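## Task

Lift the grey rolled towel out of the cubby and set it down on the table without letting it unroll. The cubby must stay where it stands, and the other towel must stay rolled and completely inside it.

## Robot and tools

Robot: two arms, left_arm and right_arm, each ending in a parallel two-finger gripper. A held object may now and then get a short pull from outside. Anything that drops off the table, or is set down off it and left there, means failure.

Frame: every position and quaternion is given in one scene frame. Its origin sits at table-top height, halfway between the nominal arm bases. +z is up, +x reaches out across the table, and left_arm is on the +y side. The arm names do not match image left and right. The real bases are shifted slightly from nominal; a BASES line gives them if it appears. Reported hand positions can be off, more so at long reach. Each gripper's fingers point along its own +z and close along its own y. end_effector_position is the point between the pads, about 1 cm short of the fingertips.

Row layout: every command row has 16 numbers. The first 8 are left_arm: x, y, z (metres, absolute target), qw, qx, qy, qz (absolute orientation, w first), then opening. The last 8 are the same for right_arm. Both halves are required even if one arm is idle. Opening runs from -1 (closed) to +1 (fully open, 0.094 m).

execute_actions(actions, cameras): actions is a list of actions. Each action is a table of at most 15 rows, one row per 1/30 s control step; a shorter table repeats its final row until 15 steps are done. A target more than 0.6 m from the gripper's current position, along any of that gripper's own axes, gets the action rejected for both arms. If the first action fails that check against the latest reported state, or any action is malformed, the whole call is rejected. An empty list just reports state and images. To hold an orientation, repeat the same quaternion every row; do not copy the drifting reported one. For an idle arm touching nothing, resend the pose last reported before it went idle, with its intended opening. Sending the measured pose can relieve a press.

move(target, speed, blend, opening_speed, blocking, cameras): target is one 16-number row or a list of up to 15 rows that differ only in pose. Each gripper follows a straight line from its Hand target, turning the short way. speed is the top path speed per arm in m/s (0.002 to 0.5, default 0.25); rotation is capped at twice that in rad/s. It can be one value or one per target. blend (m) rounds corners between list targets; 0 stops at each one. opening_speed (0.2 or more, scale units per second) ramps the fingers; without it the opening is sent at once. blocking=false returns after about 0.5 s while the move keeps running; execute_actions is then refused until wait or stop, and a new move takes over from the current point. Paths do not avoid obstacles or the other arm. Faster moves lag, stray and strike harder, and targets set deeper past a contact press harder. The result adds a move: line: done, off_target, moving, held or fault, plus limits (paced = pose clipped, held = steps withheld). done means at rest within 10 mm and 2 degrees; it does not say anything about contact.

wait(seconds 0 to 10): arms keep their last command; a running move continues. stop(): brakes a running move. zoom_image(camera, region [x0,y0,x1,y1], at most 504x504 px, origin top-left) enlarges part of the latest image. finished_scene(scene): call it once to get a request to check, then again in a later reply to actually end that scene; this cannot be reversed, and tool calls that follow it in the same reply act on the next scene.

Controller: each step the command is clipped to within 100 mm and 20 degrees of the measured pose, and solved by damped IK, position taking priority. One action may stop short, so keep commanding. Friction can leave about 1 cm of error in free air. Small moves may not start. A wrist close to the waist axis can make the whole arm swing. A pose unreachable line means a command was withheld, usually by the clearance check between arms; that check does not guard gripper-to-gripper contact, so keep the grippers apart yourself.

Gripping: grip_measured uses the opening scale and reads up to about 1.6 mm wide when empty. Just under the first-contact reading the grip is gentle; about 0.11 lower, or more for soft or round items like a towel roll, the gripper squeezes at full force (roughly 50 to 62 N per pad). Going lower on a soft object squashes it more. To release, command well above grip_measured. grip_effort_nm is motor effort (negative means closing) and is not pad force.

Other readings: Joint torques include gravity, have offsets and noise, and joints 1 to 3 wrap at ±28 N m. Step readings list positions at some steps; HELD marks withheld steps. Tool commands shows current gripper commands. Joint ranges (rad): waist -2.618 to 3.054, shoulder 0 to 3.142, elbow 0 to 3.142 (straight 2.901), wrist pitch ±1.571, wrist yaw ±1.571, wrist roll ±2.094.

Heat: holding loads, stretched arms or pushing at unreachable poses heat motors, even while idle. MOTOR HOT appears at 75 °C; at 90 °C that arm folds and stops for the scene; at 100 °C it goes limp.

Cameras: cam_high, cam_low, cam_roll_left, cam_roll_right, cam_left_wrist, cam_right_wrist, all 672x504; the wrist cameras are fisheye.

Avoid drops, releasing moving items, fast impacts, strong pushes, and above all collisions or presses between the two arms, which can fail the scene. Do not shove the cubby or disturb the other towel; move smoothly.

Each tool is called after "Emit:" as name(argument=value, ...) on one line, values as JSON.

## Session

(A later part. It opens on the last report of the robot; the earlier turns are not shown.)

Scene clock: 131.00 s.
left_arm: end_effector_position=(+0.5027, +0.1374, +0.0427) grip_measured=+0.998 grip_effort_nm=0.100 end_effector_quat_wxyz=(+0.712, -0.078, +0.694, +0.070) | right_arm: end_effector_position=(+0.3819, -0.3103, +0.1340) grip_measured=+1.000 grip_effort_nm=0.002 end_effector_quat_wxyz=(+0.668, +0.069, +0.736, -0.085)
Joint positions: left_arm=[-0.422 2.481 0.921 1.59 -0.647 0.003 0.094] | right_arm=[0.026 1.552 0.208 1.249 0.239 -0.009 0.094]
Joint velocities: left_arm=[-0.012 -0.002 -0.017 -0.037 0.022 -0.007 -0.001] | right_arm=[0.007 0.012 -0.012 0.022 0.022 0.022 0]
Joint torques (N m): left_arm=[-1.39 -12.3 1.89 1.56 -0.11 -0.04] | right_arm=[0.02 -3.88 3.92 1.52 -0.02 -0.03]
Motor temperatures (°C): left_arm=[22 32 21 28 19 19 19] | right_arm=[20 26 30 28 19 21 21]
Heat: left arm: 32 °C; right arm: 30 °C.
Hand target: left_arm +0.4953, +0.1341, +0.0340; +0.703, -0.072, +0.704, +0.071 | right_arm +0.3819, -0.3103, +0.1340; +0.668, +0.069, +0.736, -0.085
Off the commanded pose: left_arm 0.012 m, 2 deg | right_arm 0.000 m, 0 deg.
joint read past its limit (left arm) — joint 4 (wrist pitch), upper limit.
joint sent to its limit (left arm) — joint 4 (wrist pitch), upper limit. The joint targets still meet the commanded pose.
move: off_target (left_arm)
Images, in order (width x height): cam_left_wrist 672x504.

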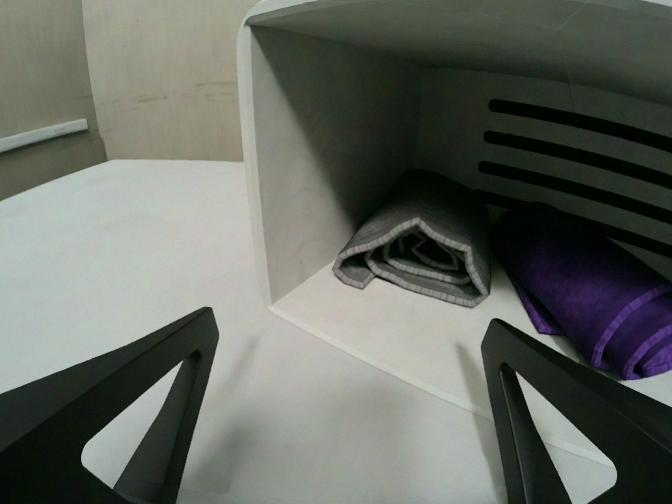

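Emit:
move(target=[[0.505,0.130,0.026,0.7035,-0.0715,0.7035,0.0715,1,0.3819,-0.3103,0.134,0.668,0.069,0.736,-0.085,1],[0.563,0.118,0.022,0.7035,-0.0715,0.7035,0.0715,1,0.3819,-0.3103,0.134,0.668,0.069,0.736,-0.085,1]], speed=0.06, cameras=["cam_left_wrist"])

Scene clock: 133.73 s.
left_arm: end_effector_position=(+0.5582, +0.1158, +0.0495) grip_measured=+0.998 grip_effort_nm=0.095 end_effector_quat_wxyz=(+0.724, -0.084, +0.682, +0.061) | right_arm: end_effector_position=(+0.3819, -0.3103, +0.1340) grip_measured=+1.000 grip_effort_nm=0.002 end_effector_quat_wxyz=(+0.668, +0.069, +0.736, -0.085)
Joint positions: left_arm=[-0.411 2.568 1.203 1.435 -0.631 0.003 0.094] | right_arm=[0.026 1.552 0.208 1.249 0.239 -0.009 0.094]
Joint velocities: left_arm=[0.002 -0.007 0.017 -0.007 -0.007 -0.022 0] | right_arm=[0.002 -0.012 -0.002 0.022 -0.007 0.022 0]
Joint torques (N m): left_arm=[0.9 -10.47 7.15 1.1 0.13 -0.02] | right_arm=[0.02 -3.89 3.92 1.52 -0.01 -0.03]
Motor temperatures (°C): left_arm=[22 32 21 28 19 19 19] | right_arm=[20 26 30 28 19 21 21]
Heat: left arm: 32 °C; right arm: 30 °C.
Hand target: left_arm +0.5606, +0.1183, +0.0223; +0.703, -0.072, +0.704, +0.071 | right_arm +0.3819, -0.3103, +0.1340; +0.668, +0.069, +0.736, -0.085
Off the commanded pose: left_arm 0.028 m, 4 deg | right_arm 0.000 m, 0 deg.
move: off_target (left_arm)
Images, in order (width x height): cam_left_wrist 672x504.

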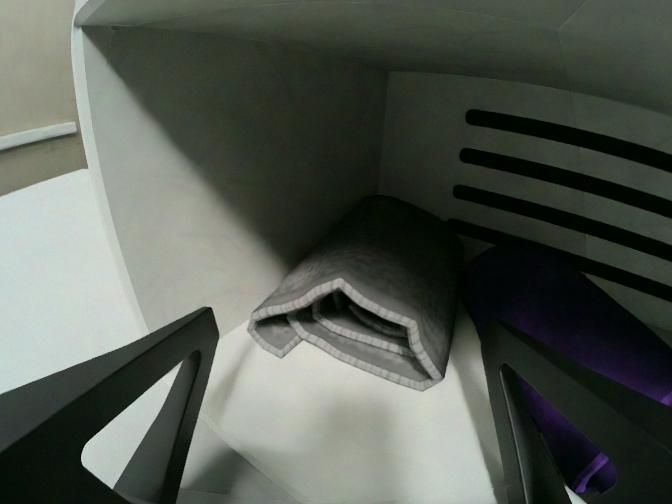

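Emit:
move(target=[[0.575,0.119,0.016,0.7035,-0.0715,0.7035,0.0715,1,0.3819,-0.3103,0.134,0.668,0.069,0.736,-0.085,1],[0.61,0.111,0.010,0.7035,-0.0715,0.7035,0.0715,1,0.3819,-0.3103,0.134,0.668,0.069,0.736,-0.085,1]], speed=0.05, cameras=["cam_left_wrist"])

Scene clock: 135.77 s.
left_arm: end_effector_position=(+0.6042, +0.1097, +0.0511) grip_measured=+0.998 grip_effort_nm=0.095 end_effector_quat_wxyz=(+0.728, -0.090, +0.677, +0.061) | right_arm: end_effector_position=(+0.3819, -0.3103, +0.1340) grip_measured=+1.000 grip_effort_nm=0.002 end_effector_quat_wxyz=(+0.668, +0.069, +0.736, -0.085)
Joint positions: left_arm=[-0.384 2.658 1.448 1.294 -0.613 0 0.094] | right_arm=[0.026 1.552 0.208 1.249 0.239 -0.009 0.094]
Joint velocities: left_arm=[-0.017 -0.017 -0.002 -0.007 0.007 0.022 -0.001] | right_arm=[-0.007 -0.007 -0.017 0.022 0.022 -0.095 0]
Joint torques (N m): left_arm=[0.91 -9.74 8.44 1.2 0.23 0] | right_arm=[0.03 -3.89 3.93 1.52 -0.02 -0.03]
Motor temperatures (°C): left_arm=[22 32 21 28 19 19 19] | right_arm=[20 26 30 28 19 21 21]
Heat: left arm: 32 °C; right arm: 30 °C.
Hand target: left_arm +0.6052, +0.1120, +0.0106; +0.703, -0.072, +0.704, +0.071 | right_arm +0.3819, -0.3103, +0.1340; +0.668, +0.069, +0.736, -0.085
Off the commanded pose: left_arm 0.042 m, 5 deg | right_arm 0.000 m, 0 deg.
move: off_target (left_arm)
Images, in order (width x height): cam_left_wrist 672x504.

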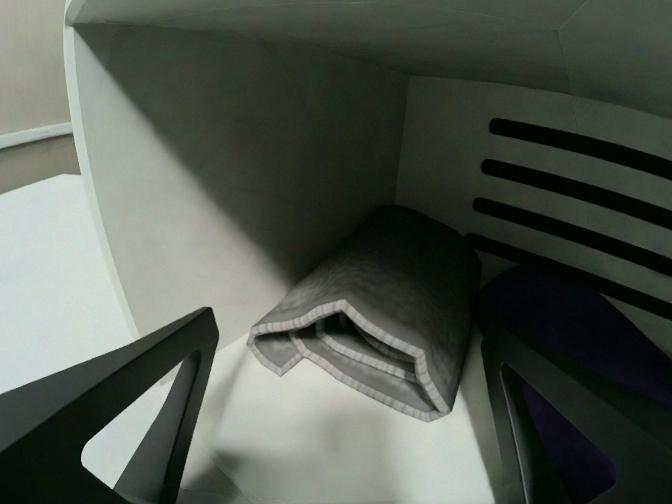

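Emit:
zoom_image(camera="cam_left_wrist", region=[200, 130, 672, 504])

Emit:
execute_actions(actions=[], cameras=["cam_high", "cam_roll_left"])

Scaled by 1.068 from the camera's 672x504 image, which has a finer 960x720 frame.

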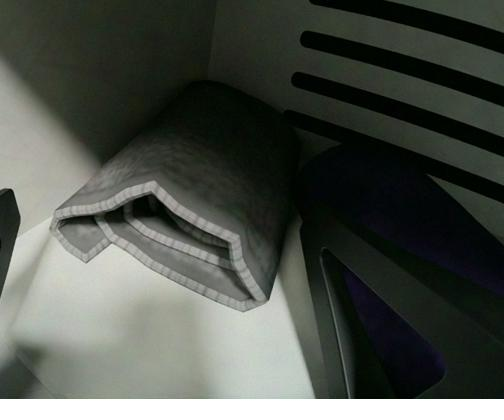

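Scene clock: 136.23 s.
left_arm: end_effector_position=(+0.6042, +0.1097, +0.0511) grip_measured=+0.998 grip_effort_nm=0.095 end_effector_quat_wxyz=(+0.728, -0.090, +0.677, +0.061) | right_arm: end_effector_position=(+0.3819, -0.3103, +0.1340) grip_measured=+1.000 grip_effort_nm=0.002 end_effector_quat_wxyz=(+0.668, +0.069, +0.736, -0.085)
Joint positions: left_arm=[-0.384 2.658 1.448 1.294 -0.613 0 0.094] | right_arm=[0.026 1.552 0.208 1.249 0.239 -0.009 0.094]
Joint velocities: left_arm=[0.002 -0.002 0.012 -0.007 -0.007 0.037 0] | right_arm=[-0.012 0.007 -0.012 -0.095 0.066 0.022 0]
Joint torques (N m): left_arm=[0.91 -9.74 8.43 1.2 0.24 0] | right_arm=[0.02 -3.88 3.92 1.52 -0.02 -0.03]
Motor temperatures (°C): left_arm=[22 32 21 28 19 19 19] | right_arm=[20 26 30 28 19 21 21]
Heat: left arm: 32 °C; right arm: 30 °C.
Hand target: left_arm +0.6052, +0.1120, +0.0106; +0.703, -0.072, +0.704, +0.071 | right_arm +0.3819, -0.3103, +0.1340; +0.668, +0.069, +0.736, -0.085
Tool commands: left_gripper/opening=+1.0 right_gripper/opening=+1.0
Off the commanded pose: left_arm 0.042 m, 5 deg | right_arm 0.000 m, 0 deg.
Images, in order (width x height): cam_high 672x504, cam_roll_left 672x504.

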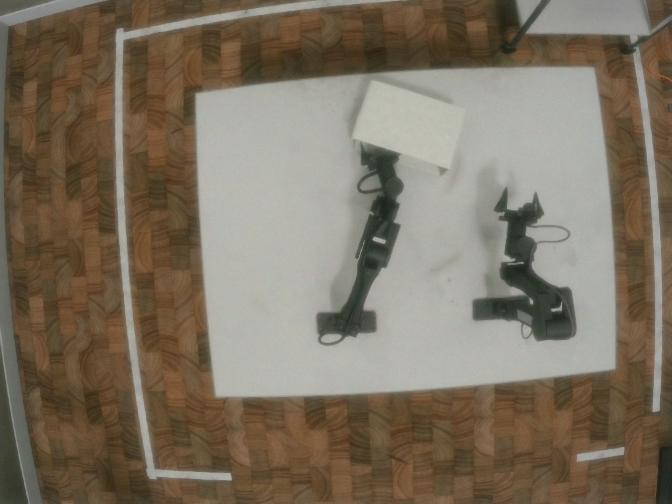

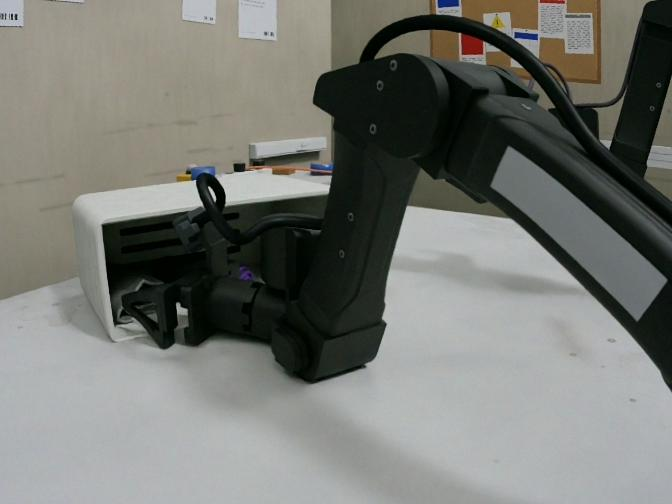

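Emit:
move(target=[[0.590,0.113,0.065,0.7035,-0.0715,0.7035,0.0715,1,0.3819,-0.3103,0.134,0.668,0.069,0.736,-0.085,1],[0.550,0.125,0.065,0.6393,0.08,0.7618,-0.0672,1,0.3819,-0.3103,0.134,0.668,0.069,0.736,-0.085,1]], speed=0.08, cameras=["cam_left_wrist","cam_high"])

Scene clock: 144.80 s.
left_arm: end_effector_position=(+0.5531, +0.1223, +0.0598) grip_measured=+0.998 grip_effort_nm=0.095 end_effector_quat_wxyz=(+0.644, +0.076, +0.758, -0.068) | right_arm: end_effector_position=(+0.3819, -0.3103, +0.1340) grip_measured=+1.000 grip_effort_nm=0.002 end_effector_quat_wxyz=(+0.668, +0.069, +0.736, -0.085)
Joint positions: left_arm=[-0.23 2.291 1.014 1.113 -0.039 -0.012 0.094] | right_arm=[0.026 1.552 0.208 1.249 0.239 -0.009 0.094]
Joint velocities: left_arm=[0.007 0.007 -0.007 0.007 -0.051 0.007 0] | right_arm=[-0.012 -0.002 0.002 -0.022 0.007 0.051 0]
Joint torques (N m): left_arm=[0.59 -16.06 4.31 1.58 0.1 0.06] | right_arm=[0.03 -3.9 3.93 1.52 -0.01 -0.03]
Motor temperatures (°C): left_arm=[22 33 21 28 19 19 19] | right_arm=[20 26 30 28 19 21 21]
Heat: left arm: 33 °C; right arm: 30 °C.
Hand target: left_arm +0.5495, +0.1250, +0.0653; +0.640, +0.079, +0.761, -0.068 | right_arm +0.3819, -0.3103, +0.1340; +0.668, +0.069, +0.736, -0.085
Off the commanded pose: left_arm 0.007 m, 1 deg | right_arm 0.000 m, 0 deg.
move: done
Images, in order (width x height): cam_high 672x504, cam_left_wrist 672x504.

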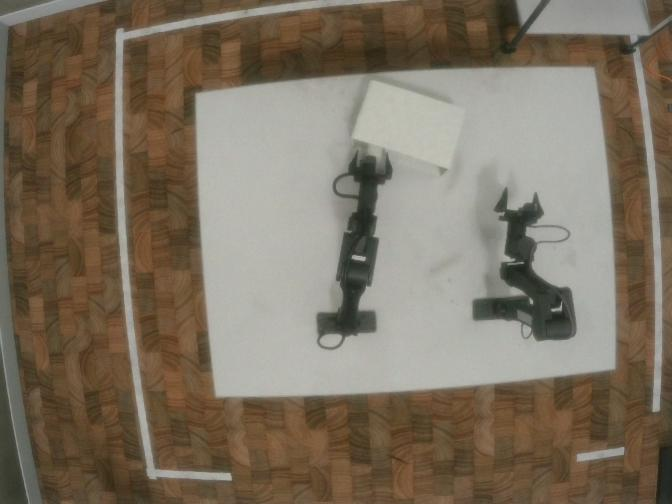

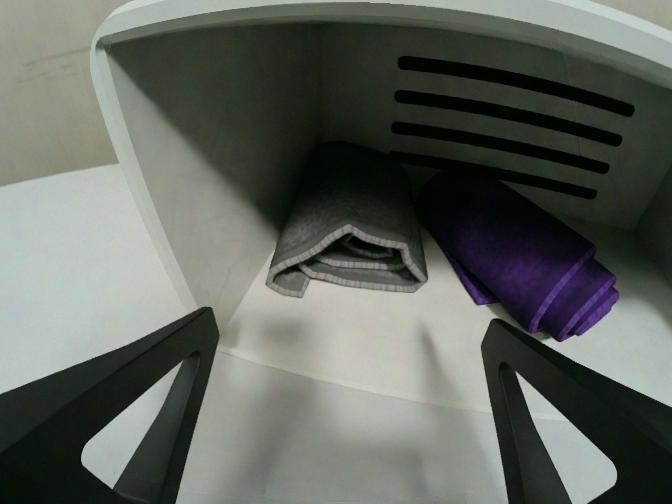

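Emit:
move(target=[[0.555,0.112,0.048,0.6408,0.0601,0.7637,-0.0505,1,0.3819,-0.3103,0.134,0.668,0.069,0.736,-0.085,1],[0.606,0.101,0.036,0.6408,0.0601,0.7637,-0.0505,1,0.3819,-0.3103,0.134,0.668,0.069,0.736,-0.085,1]], speed=0.06, cameras=["cam_left_wrist"])

Scene clock: 151.30 s.
left_arm: end_effector_position=(+0.6012, +0.0982, +0.0648) grip_measured=+0.998 grip_effort_nm=0.095 end_effector_quat_wxyz=(+0.667, +0.061, +0.740, -0.058) | right_arm: end_effector_position=(+0.3819, -0.3103, +0.1340) grip_measured=+1.000 grip_effort_nm=-0.002 end_effector_quat_wxyz=(+0.668, +0.069, +0.736, -0.085)
Joint positions: left_arm=[-0.271 2.431 1.275 1.051 -0.117 -0.016 0.094] | right_arm=[0.026 1.552 0.208 1.249 0.239 -0.009 0.094]
Joint velocities: left_arm=[-0.012 0.007 -0.022 0.022 0.022 0.007 0.001] | right_arm=[-0.017 -0.002 -0.012 -0.051 -0.022 0.022 0]
Joint torques (N m): left_arm=[0.47 -10.91 9.24 1.2 -0.1 -0.05] | right_arm=[0.03 -3.89 3.92 1.53 -0.02 -0.03]
Motor temperatures (°C): left_arm=[22 34 21 28 19 19 19] | right_arm=[20 26 30 28 19 21 21]
Heat: left arm: 34 °C; right arm: 30 °C.
Hand target: left_arm +0.6032, +0.1013, +0.0362; +0.641, +0.060, +0.764, -0.051 | right_arm +0.3819, -0.3103, +0.1340; +0.668, +0.069, +0.736, -0.085
Off the commanded pose: left_arm 0.029 m, 4 deg | right_arm 0.000 m, 0 deg.
move: off_target (left_arm)
Images, in order (width x height): cam_left_wrist 672x504.

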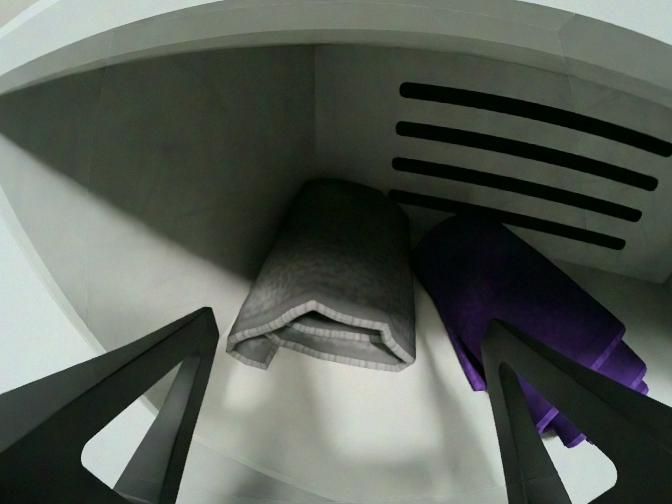

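Emit:
move(target=[[0.605,0.110,0.010,0.6408,0.0601,0.7637,-0.0505,1,0.3819,-0.3103,0.134,0.668,0.069,0.736,-0.085,1]], speed=0.06, cameras=["cam_left_wrist"])

Scene clock: 152.77 s.
left_arm: end_effector_position=(+0.6022, +0.1070, +0.0383) grip_measured=+0.998 grip_effort_nm=0.090 end_effector_quat_wxyz=(+0.663, +0.057, +0.745, -0.053) | right_arm: end_effector_position=(+0.3819, -0.3103, +0.1340) grip_measured=+1.000 grip_effort_nm=0.002 end_effector_quat_wxyz=(+0.668, +0.069, +0.736, -0.085)
Joint positions: left_arm=[-0.256 2.502 1.285 1.1 -0.114 -0.016 0.094] | right_arm=[0.026 1.552 0.208 1.249 0.239 -0.009 0.094]
Joint velocities: left_arm=[-0.017 -0.007 -0.002 0.022 -0.022 -0.007 -0.001] | right_arm=[0.017 -0.002 -0.022 -0.081 0.051 -0.022 0]
Joint torques (N m): left_arm=[0.9 -10.85 8.39 1.46 0.09 -0.02] | right_arm=[0.03 -3.89 3.92 1.52 -0.02 -0.02]
Motor temperatures (°C): left_arm=[22 34 21 28 19 19 19] | right_arm=[20 26 30 28 19 21 21]
Heat: left arm: 34 °C; right arm: 30 °C.
Hand target: left_arm +0.6027, +0.1104, +0.0108; +0.641, +0.059, +0.764, -0.051 | right_arm +0.3819, -0.3103, +0.1340; +0.668, +0.069, +0.736, -0.085
Off the commanded pose: left_arm 0.029 m, 3 deg | right_arm 0.000 m, 0 deg.
move: off_target (left_arm)
Images, in order (width x height): cam_left_wrist 672x504.

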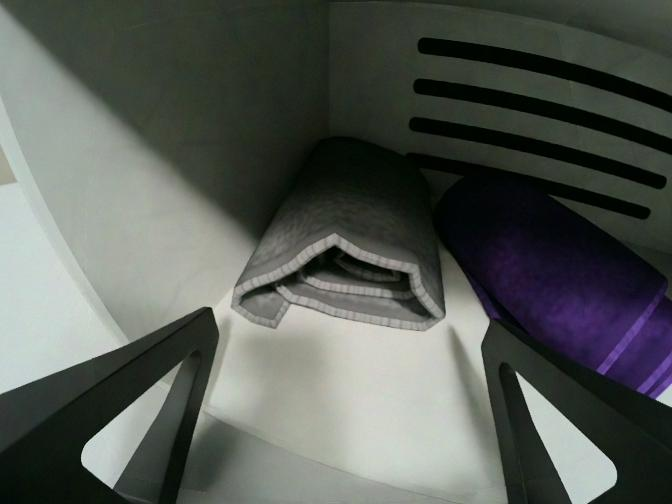

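Emit:
move(target=[[0.635,0.102,0.008,0.6408,0.0601,0.7637,-0.0505,1,0.3819,-0.3103,0.134,0.668,0.069,0.736,-0.085,1]], speed=0.05, cameras=["cam_left_wrist","cam_high"])

Scene clock: 154.63 s.
left_arm: end_effector_position=(+0.6310, +0.0995, +0.0426) grip_measured=+0.998 grip_effort_nm=0.090 end_effector_quat_wxyz=(+0.670, +0.054, +0.738, -0.057) | right_arm: end_effector_position=(+0.3819, -0.3103, +0.1340) grip_measured=+1.000 grip_effort_nm=0.002 end_effector_quat_wxyz=(+0.668, +0.069, +0.736, -0.085)
Joint positions: left_arm=[-0.255 2.571 1.447 1.029 -0.111 -0.024 0.094] | right_arm=[0.026 1.552 0.208 1.249 0.239 -0.009 0.094]
Joint velocities: left_arm=[-0.017 0.002 0.002 -0.051 -0.007 -0.066 0] | right_arm=[-0.002 -0.002 0.007 -0.037 -0.037 0.066 0]
Joint torques (N m): left_arm=[0.76 -11.6 9.35 1.2 0.06 0.06] | right_arm=[0.05 -3.88 3.92 1.52 -0.01 -0.03]
Motor temperatures (°C): left_arm=[22 33 21 28 19 19 19] | right_arm=[20 26 30 28 19 21 21]
Heat: left arm: 33 °C; right arm: 30 °C.
Hand target: left_arm +0.6312, +0.1029, +0.0088; +0.641, +0.059, +0.764, -0.051 | right_arm +0.3819, -0.3103, +0.1340; +0.668, +0.069, +0.736, -0.085
Off the commanded pose: left_arm 0.035 m, 5 deg | right_arm 0.000 m, 0 deg.
move: off_target (left_arm)
Images, in order (width x height): cam_high 672x504, cam_left_wrist 672x504.

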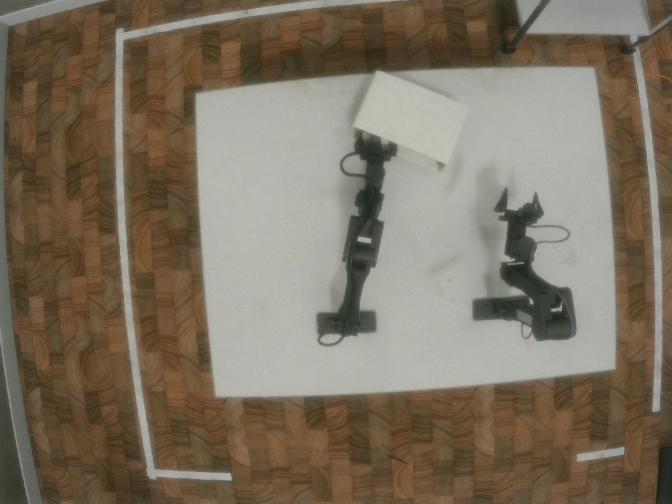

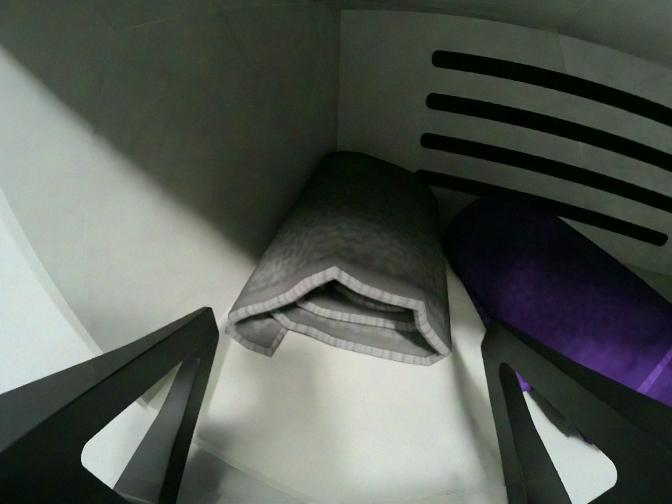

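Emit:
execute_actions(actions=[], cameras=["cam_roll_left", "cam_roll_right"])

Emit:
zoom_image(camera="cam_roll_left", region=[60, 150, 400, 390])

Scene clock: 156.00 s.
left_arm: end_effector_position=(+0.6310, +0.0995, +0.0426) grip_measured=+0.998 grip_effort_nm=0.090 end_effector_quat_wxyz=(+0.670, +0.054, +0.738, -0.057) | right_arm: end_effector_position=(+0.3819, -0.3103, +0.1340) grip_measured=+1.000 grip_effort_nm=0.002 end_effector_quat_wxyz=(+0.668, +0.069, +0.736, -0.085)
Joint positions: left_arm=[-0.255 2.571 1.447 1.029 -0.111 -0.024 0.094] | right_arm=[0.026 1.552 0.208 1.249 0.239 -0.009 0.094]
Joint velocities: left_arm=[-0.007 0.007 -0.007 -0.022 -0.022 0.066 0] | right_arm=[-0.012 -0.002 -0.007 -0.037 -0.051 0.051 0]
Joint torques (N m): left_arm=[0.77 -11.6 9.28 1.21 0.06 0.06] | right_arm=[0.05 -3.86 3.93 1.52 -0.02 -0.03]
Motor temperatures (°C): left_arm=[22 33 21 28 19 19 19] | right_arm=[20 26 30 28 19 21 21]
Heat: left arm: 33 °C; right arm: 30 °C.
Hand target: left_arm +0.6312, +0.1029, +0.0088; +0.641, +0.059, +0.764, -0.051 | right_arm +0.3819, -0.3103, +0.1340; +0.668, +0.069, +0.736, -0.085
Tool commands: left_gripper/opening=+1.0 right_gripper/opening=+1.0
Off the commanded pose: left_arm 0.035 m, 5 deg | right_arm 0.000 m, 0 deg.
Images, in order (width x height): cam_roll_left 672x504, cam_roll_right 672x504.

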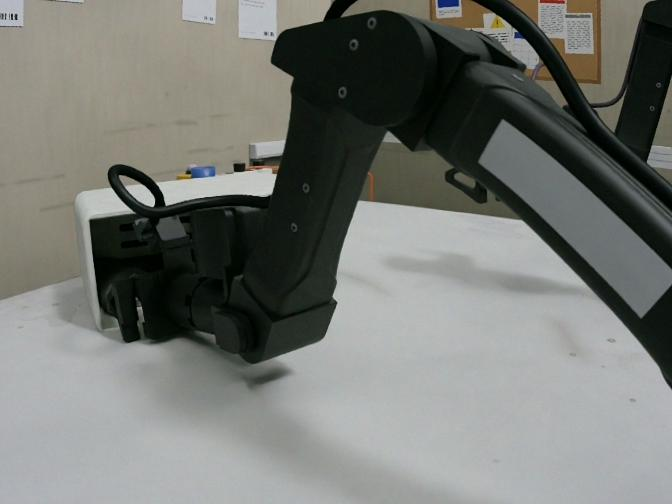

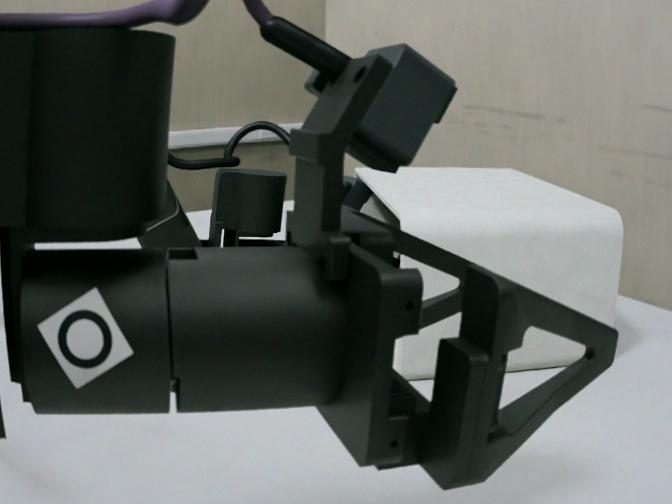

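Scaled by 1.482 from the camera's 672x504 image, which has a finer 960x720 frame.

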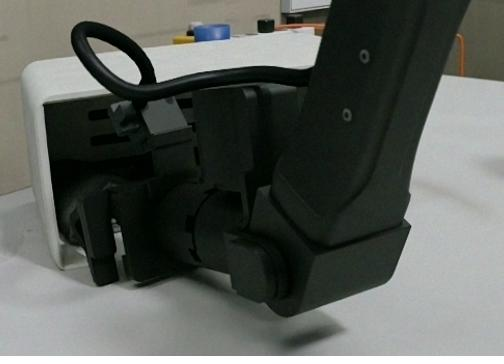

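Emit:
move(target=[[0.600,0.112,0.055,0.6408,0.0601,0.7637,-0.0505,1,0.3819,-0.3103,0.134,0.668,0.069,0.736,-0.085,1],[0.530,0.13,0.07,0.6408,0.0601,0.7637,-0.0505,1,0.3819,-0.3103,0.134,0.668,0.069,0.736,-0.085,1]], speed=0.08, cameras=["cam_high", "cam_left_wrist", "cam_roll_left"])

Emit:
zoom_image(camera="cam_high", region=[310, 60, 490, 200])

Scene clock: 161.43 s.
left_arm: end_effector_position=(+0.5331, +0.1265, +0.0585) grip_measured=+0.998 grip_effort_nm=0.095 end_effector_quat_wxyz=(+0.634, +0.059, +0.770, -0.051) | right_arm: end_effector_position=(+0.3819, -0.3103, +0.1340) grip_measured=+1.000 grip_effort_nm=-0.002 end_effector_quat_wxyz=(+0.668, +0.069, +0.736, -0.085)
Joint positions: left_arm=[-0.255 2.231 0.926 1.111 -0.111 -0.025 0.094] | right_arm=[0.026 1.552 0.208 1.249 0.239 -0.009 0.094]
Joint velocities: left_arm=[-0.007 -0.002 0.012 -0.007 0.037 -0.022 0] | right_arm=[0.002 -0.002 0.012 0.022 -0.037 -0.007 0]
Joint torques (N m): left_arm=[0.9 -15.24 4.08 1.88 0.07 0.08] | right_arm=[0.03 -3.89 3.92 1.51 -0.01 -0.03]
Motor temperatures (°C): left_arm=[22 34 21 28 19 19 19] | right_arm=[20 26 29 28 19 21 21]
Heat: left arm: 34 °C; right arm: 29 °C.
Hand target: left_arm +0.5307, +0.1303, +0.0701; +0.641, +0.060, +0.764, -0.051 | right_arm +0.3819, -0.3103, +0.1340; +0.668, +0.069, +0.736, -0.085
Off the commanded pose: left_arm 0.012 m, 1 deg | right_arm 0.000 m, 0 deg.
move: off_target (left_arm)
Images, in order (width x height): cam_high 672x504, cam_roll_left 672x504, cam_left_wrist 672x504.

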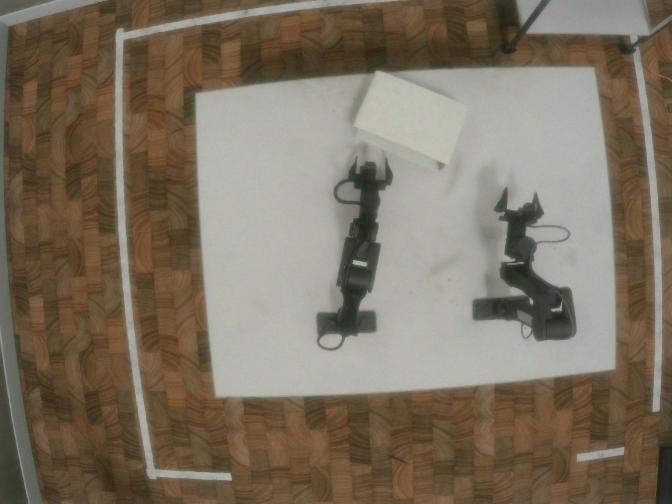

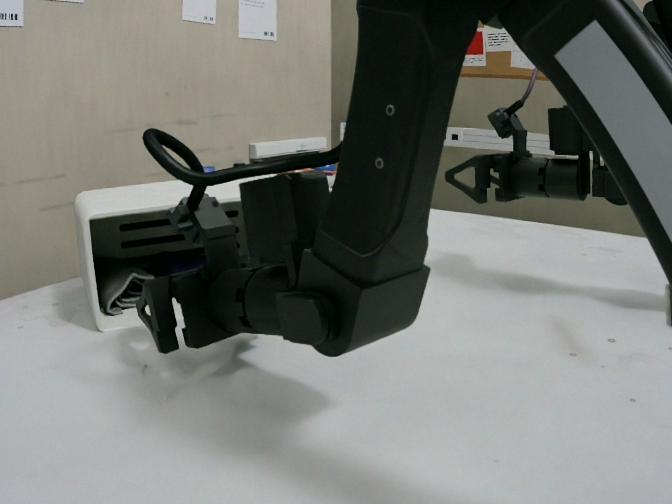

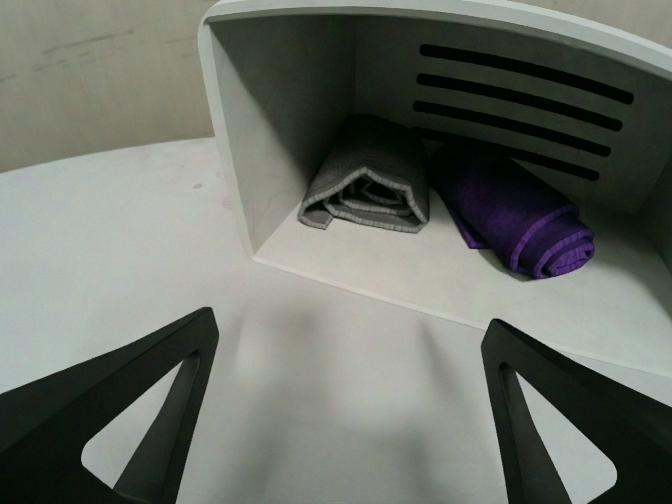

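Scaled by 2.800 from the camera's 672x504 image, which has a finer 960x720 frame.

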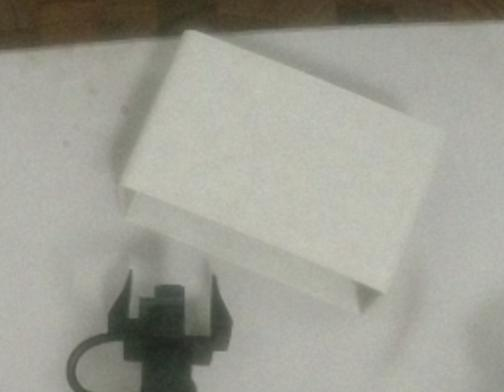

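Emit:
execute_actions(actions=[])

Scene clock: 163.53 s.
left_arm: end_effector_position=(+0.5331, +0.1264, +0.0587) grip_measured=+0.998 grip_effort_nm=0.095 end_effector_quat_wxyz=(+0.634, +0.059, +0.770, -0.051) | right_arm: end_effector_position=(+0.3819, -0.3103, +0.1340) grip_measured=+1.000 grip_effort_nm=-0.002 end_effector_quat_wxyz=(+0.668, +0.069, +0.736, -0.085)
Joint positions: left_arm=[-0.255 2.231 0.926 1.112 -0.111 -0.025 0.094] | right_arm=[0.026 1.552 0.208 1.249 0.239 -0.009 0.094]
Joint velocities: left_arm=[0.002 -0.002 -0.002 -0.051 -0.051 -0.022 0] | right_arm=[-0.007 0.007 0.007 -0.051 0.037 0.022 0]
Joint torques (N m): left_arm=[0.88 -15.24 4.08 1.9 0.07 0.09] | right_arm=[0.03 -3.89 3.92 1.52 -0.01 -0.02]
Motor temperatures (°C): left_arm=[22 34 21 29 19 19 19] | right_arm=[20 26 29 28 19 21 21]
Heat: left arm: 34 °C; right arm: 29 °C.
Hand target: left_arm +0.5307, +0.1303, +0.0701; +0.641, +0.060, +0.764, -0.051 | right_arm +0.3819, -0.3103, +0.1340; +0.668, +0.069, +0.736, -0.085
Tool commands: left_gripper/opening=+1.0 right_gripper/opening=+1.0
Off the commanded pose: left_arm 0.012 m, 1 deg | right_arm 0.000 m, 0 deg.

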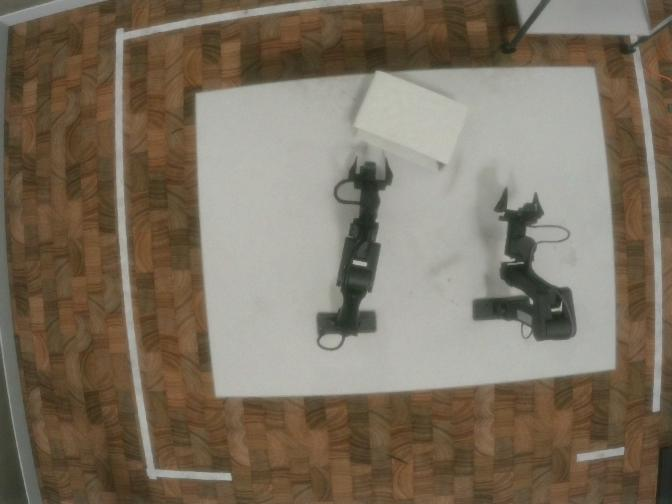

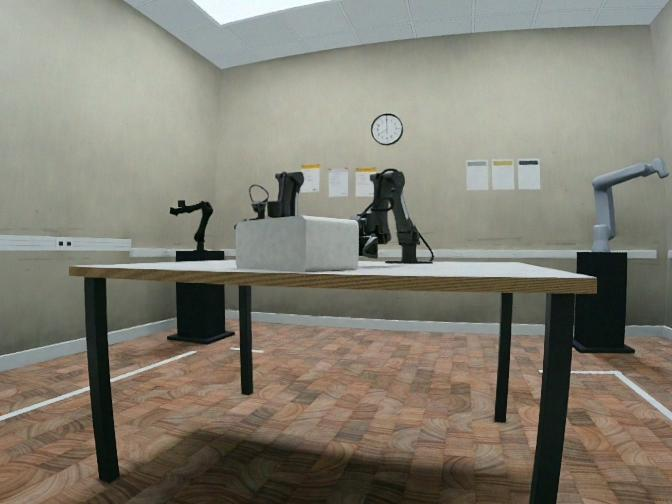

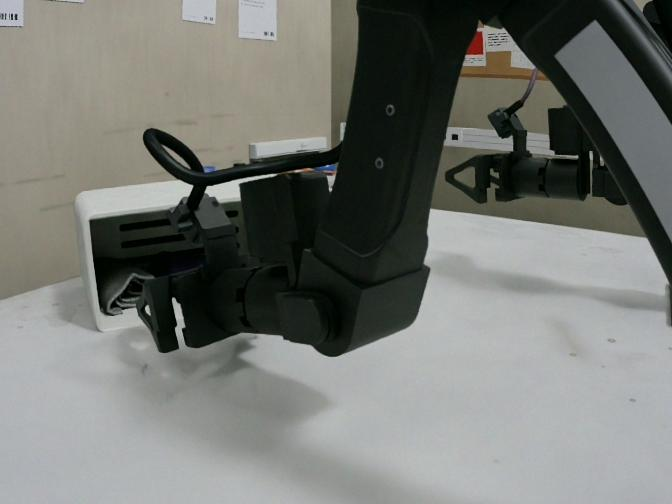

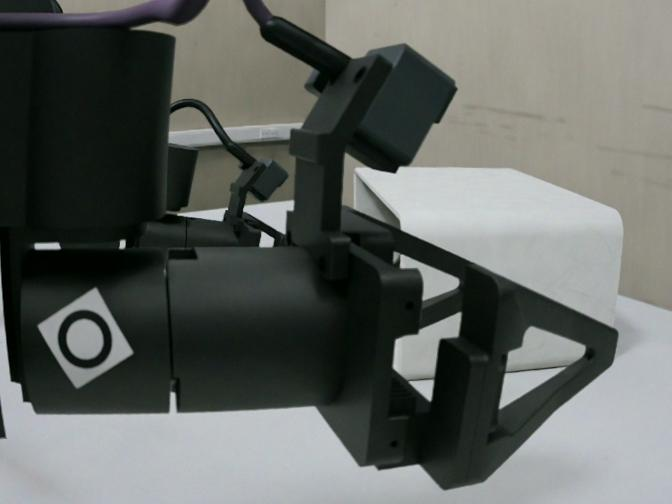

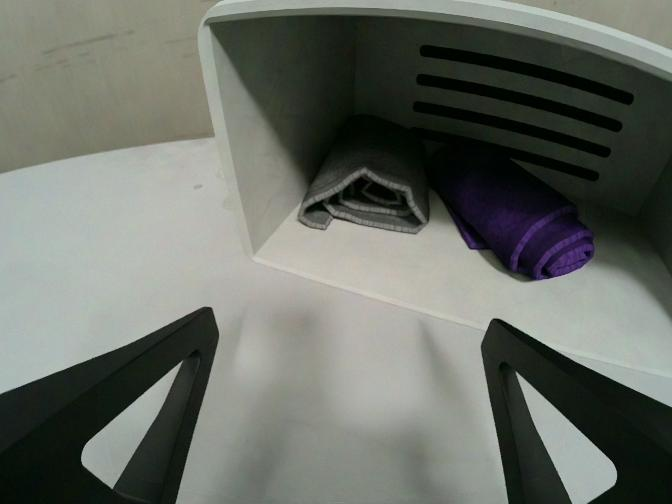

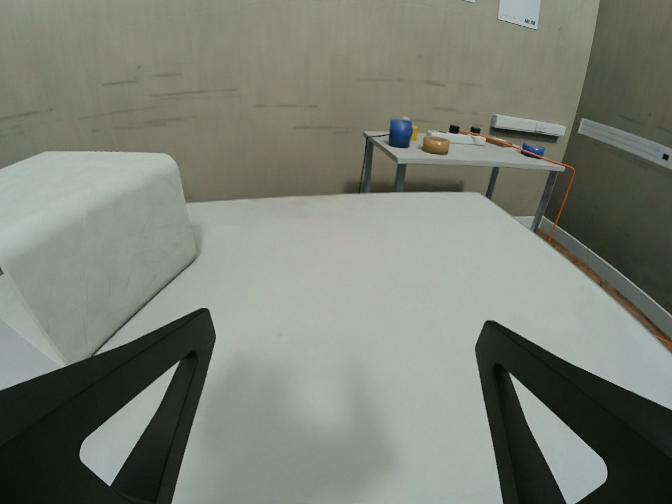

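Emit:
move(target=[0.561,0.191,0.055,0.6628,0.1288,0.7237,-0.1407,0.6,0.42,-0.079,0.06,0.6278,0.1220,0.7542,-0.1466,0.6], speed=0.15)

Scene clock: 168.37 s.
left_arm: end_effector_position=(+0.5566, +0.1906, +0.0631) grip_measured=+0.602 grip_effort_nm=-0.115 end_effector_quat_wxyz=(+0.664, +0.124, +0.724, -0.140) | right_arm: end_effector_position=(+0.4156, -0.0847, +0.0613) grip_measured=+0.603 grip_effort_nm=-0.129 end_effector_quat_wxyz=(+0.632, +0.108, +0.752, -0.151)
Joint positions: left_arm=[0.022 2.347 1.014 1.248 0.383 -0.006 0.075] | right_arm=[0.818 2.163 0.85 0.914 1.162 0.276 0.075]
Joint velocities: left_arm=[-0.012 -0.012 -0.007 0.007 -0.037 -0.022 0] | right_arm=[-0.007 -0.002 -0.007 -0.007 -0.007 -0.051 0]
Joint torques (N m): left_arm=[0.34 -10.09 7.99 1.86 0.14 0.12] | right_arm=[-0.09 -7.77 6.01 1.03 0.27 0.02]
Motor temperatures (°C): left_arm=[22 35 21 29 19 19 19] | right_arm=[20 26 30 28 19 21 21]
Heat: left arm: 35 °C; right arm: 30 °C.
Hand target: left_arm +0.5600, +0.1909, +0.0552; +0.663, +0.130, +0.724, -0.139 | right_arm +0.4193, -0.0828, +0.0616; +0.633, +0.114, +0.750, -0.155
Off the commanded pose: left_arm 0.009 m, 1 deg | right_arm 0.007 m, 2 deg.
move: done

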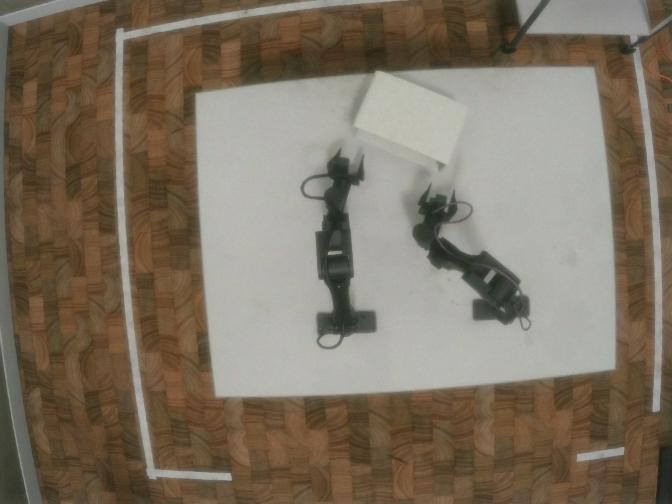

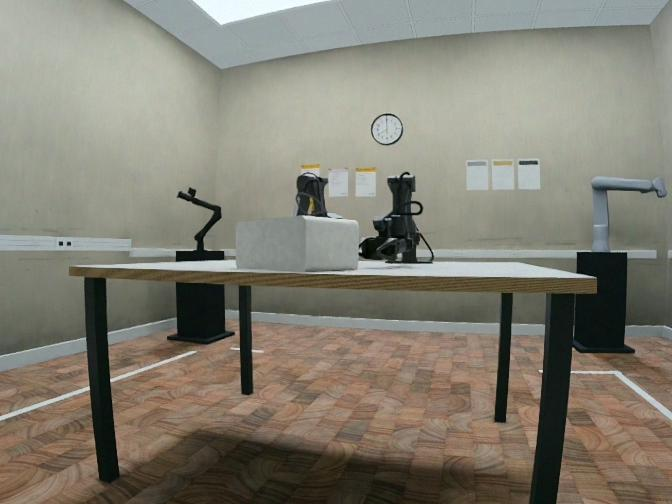

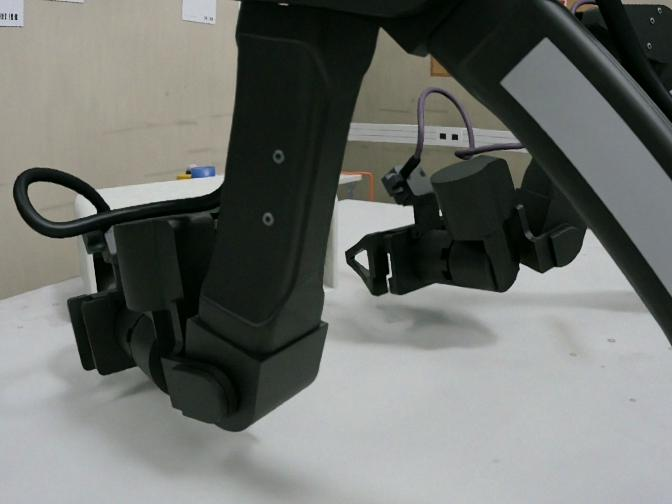

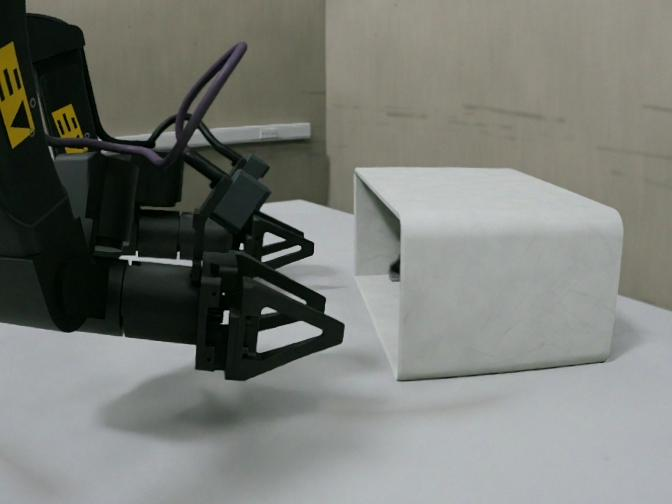

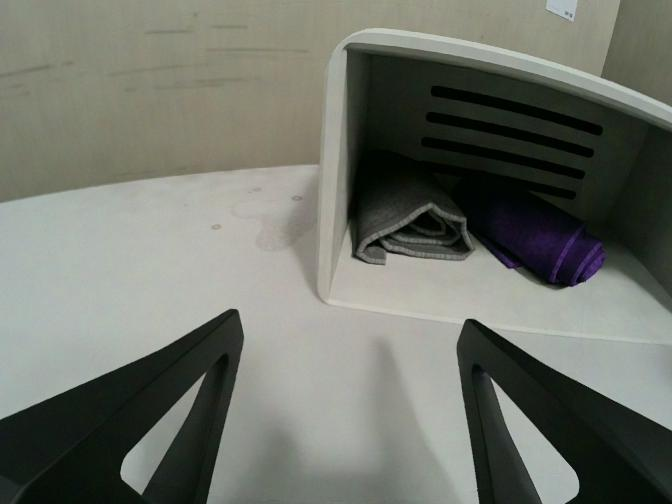

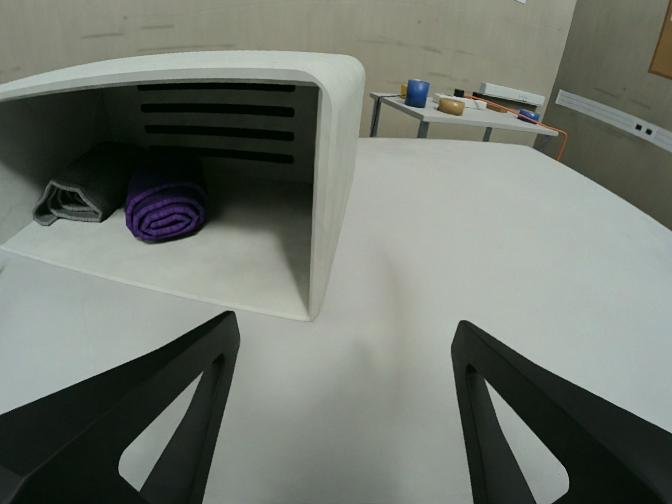

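Emit:
move(target=[0.6226,0.1695,0.048,0.6628,0.1288,0.7237,-0.1407,0.6,0.510,-0.110,0.055,0.6278,0.1220,0.7542,-0.1466,0.6], speed=0.06)

Emit:
zoom_image(camera="cam_right_wrist", region=[100, 40, 600, 504])

Scene clock: 171.57 s.
left_arm: end_effector_position=(+0.6176, +0.1725, +0.0659) grip_measured=+0.602 grip_effort_nm=-0.120 end_effector_quat_wxyz=(+0.675, +0.131, +0.712, -0.141) | right_arm: end_effector_position=(+0.5047, -0.1105, +0.0597) grip_measured=+0.603 grip_effort_nm=-0.134 end_effector_quat_wxyz=(+0.630, +0.128, +0.753, -0.139)
Joint positions: left_arm=[-0.015 2.489 1.328 1.11 0.357 -0.006 0.075] | right_arm=[0.614 2.289 1.086 0.901 0.973 0.202 0.075]
Joint velocities: left_arm=[-0.007 0.017 0.002 -0.051 0.007 -0.022 0] | right_arm=[0.017 -0.002 -0.012 -0.007 0.051 -0.007 -0.001]
Joint torques (N m): left_arm=[-0.76 -11.7 9.26 1.54 -0.13 0.05] | right_arm=[-0.21 -8.21 6.6 1.16 0.08 -0.07]
Motor temperatures (°C): left_arm=[22 34 21 29 19 19 19] | right_arm=[20 26 30 28 19 21 21]
Heat: left arm: 34 °C; right arm: 30 °C.
Hand target: left_arm +0.6209, +0.1693, +0.0480; +0.663, +0.129, +0.724, -0.141 | right_arm +0.5091, -0.1089, +0.0527; +0.626, +0.123, +0.756, -0.144
Off the commanded pose: left_arm 0.019 m, 2 deg | right_arm 0.007 m, 1 deg.
move: off_target (left_arm)

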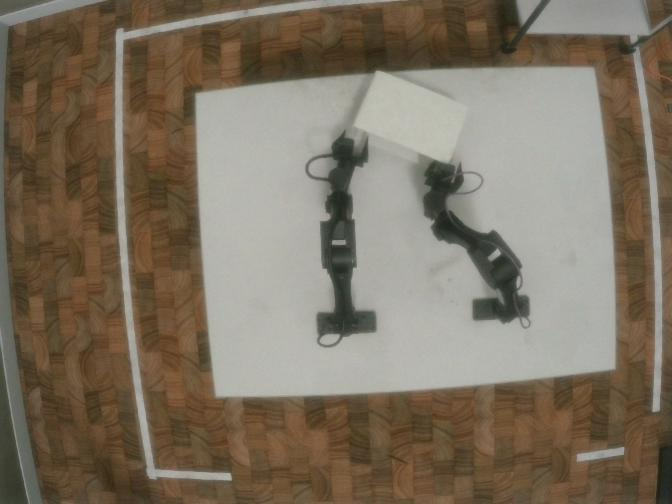

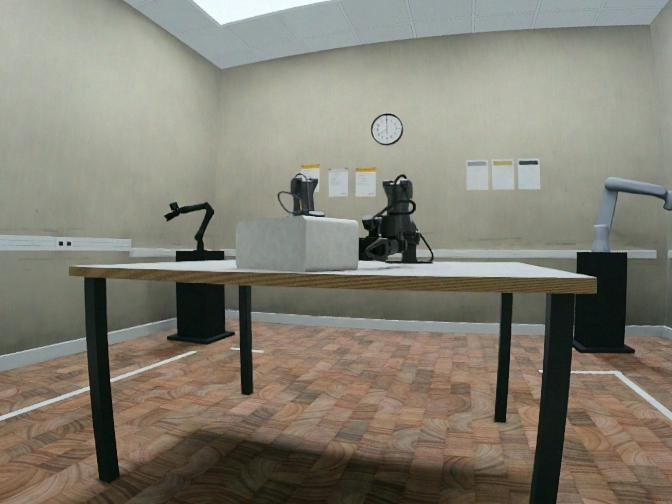

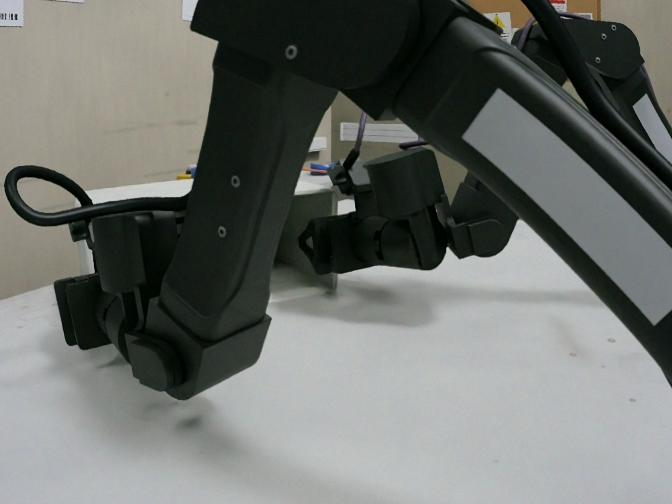

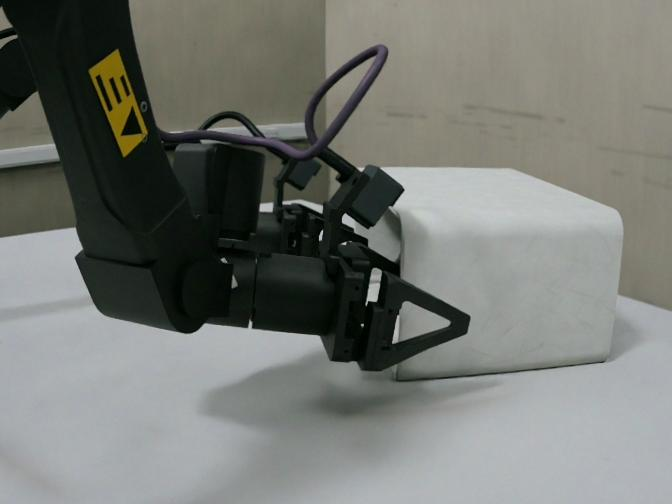

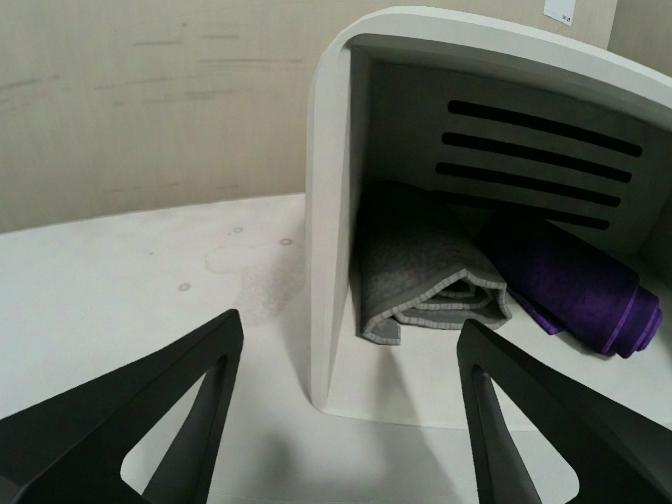

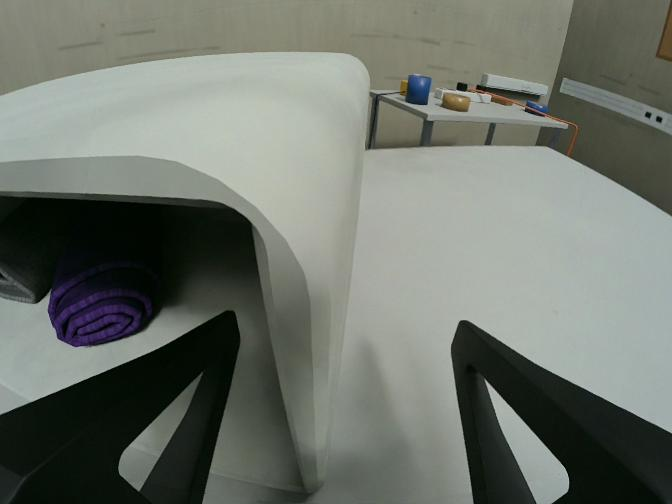

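Scaled by 1.008 from the camera's 672x504 image, which has a finer 960x720 frame.

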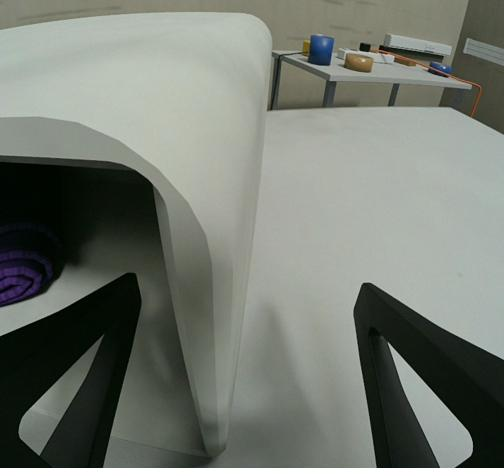

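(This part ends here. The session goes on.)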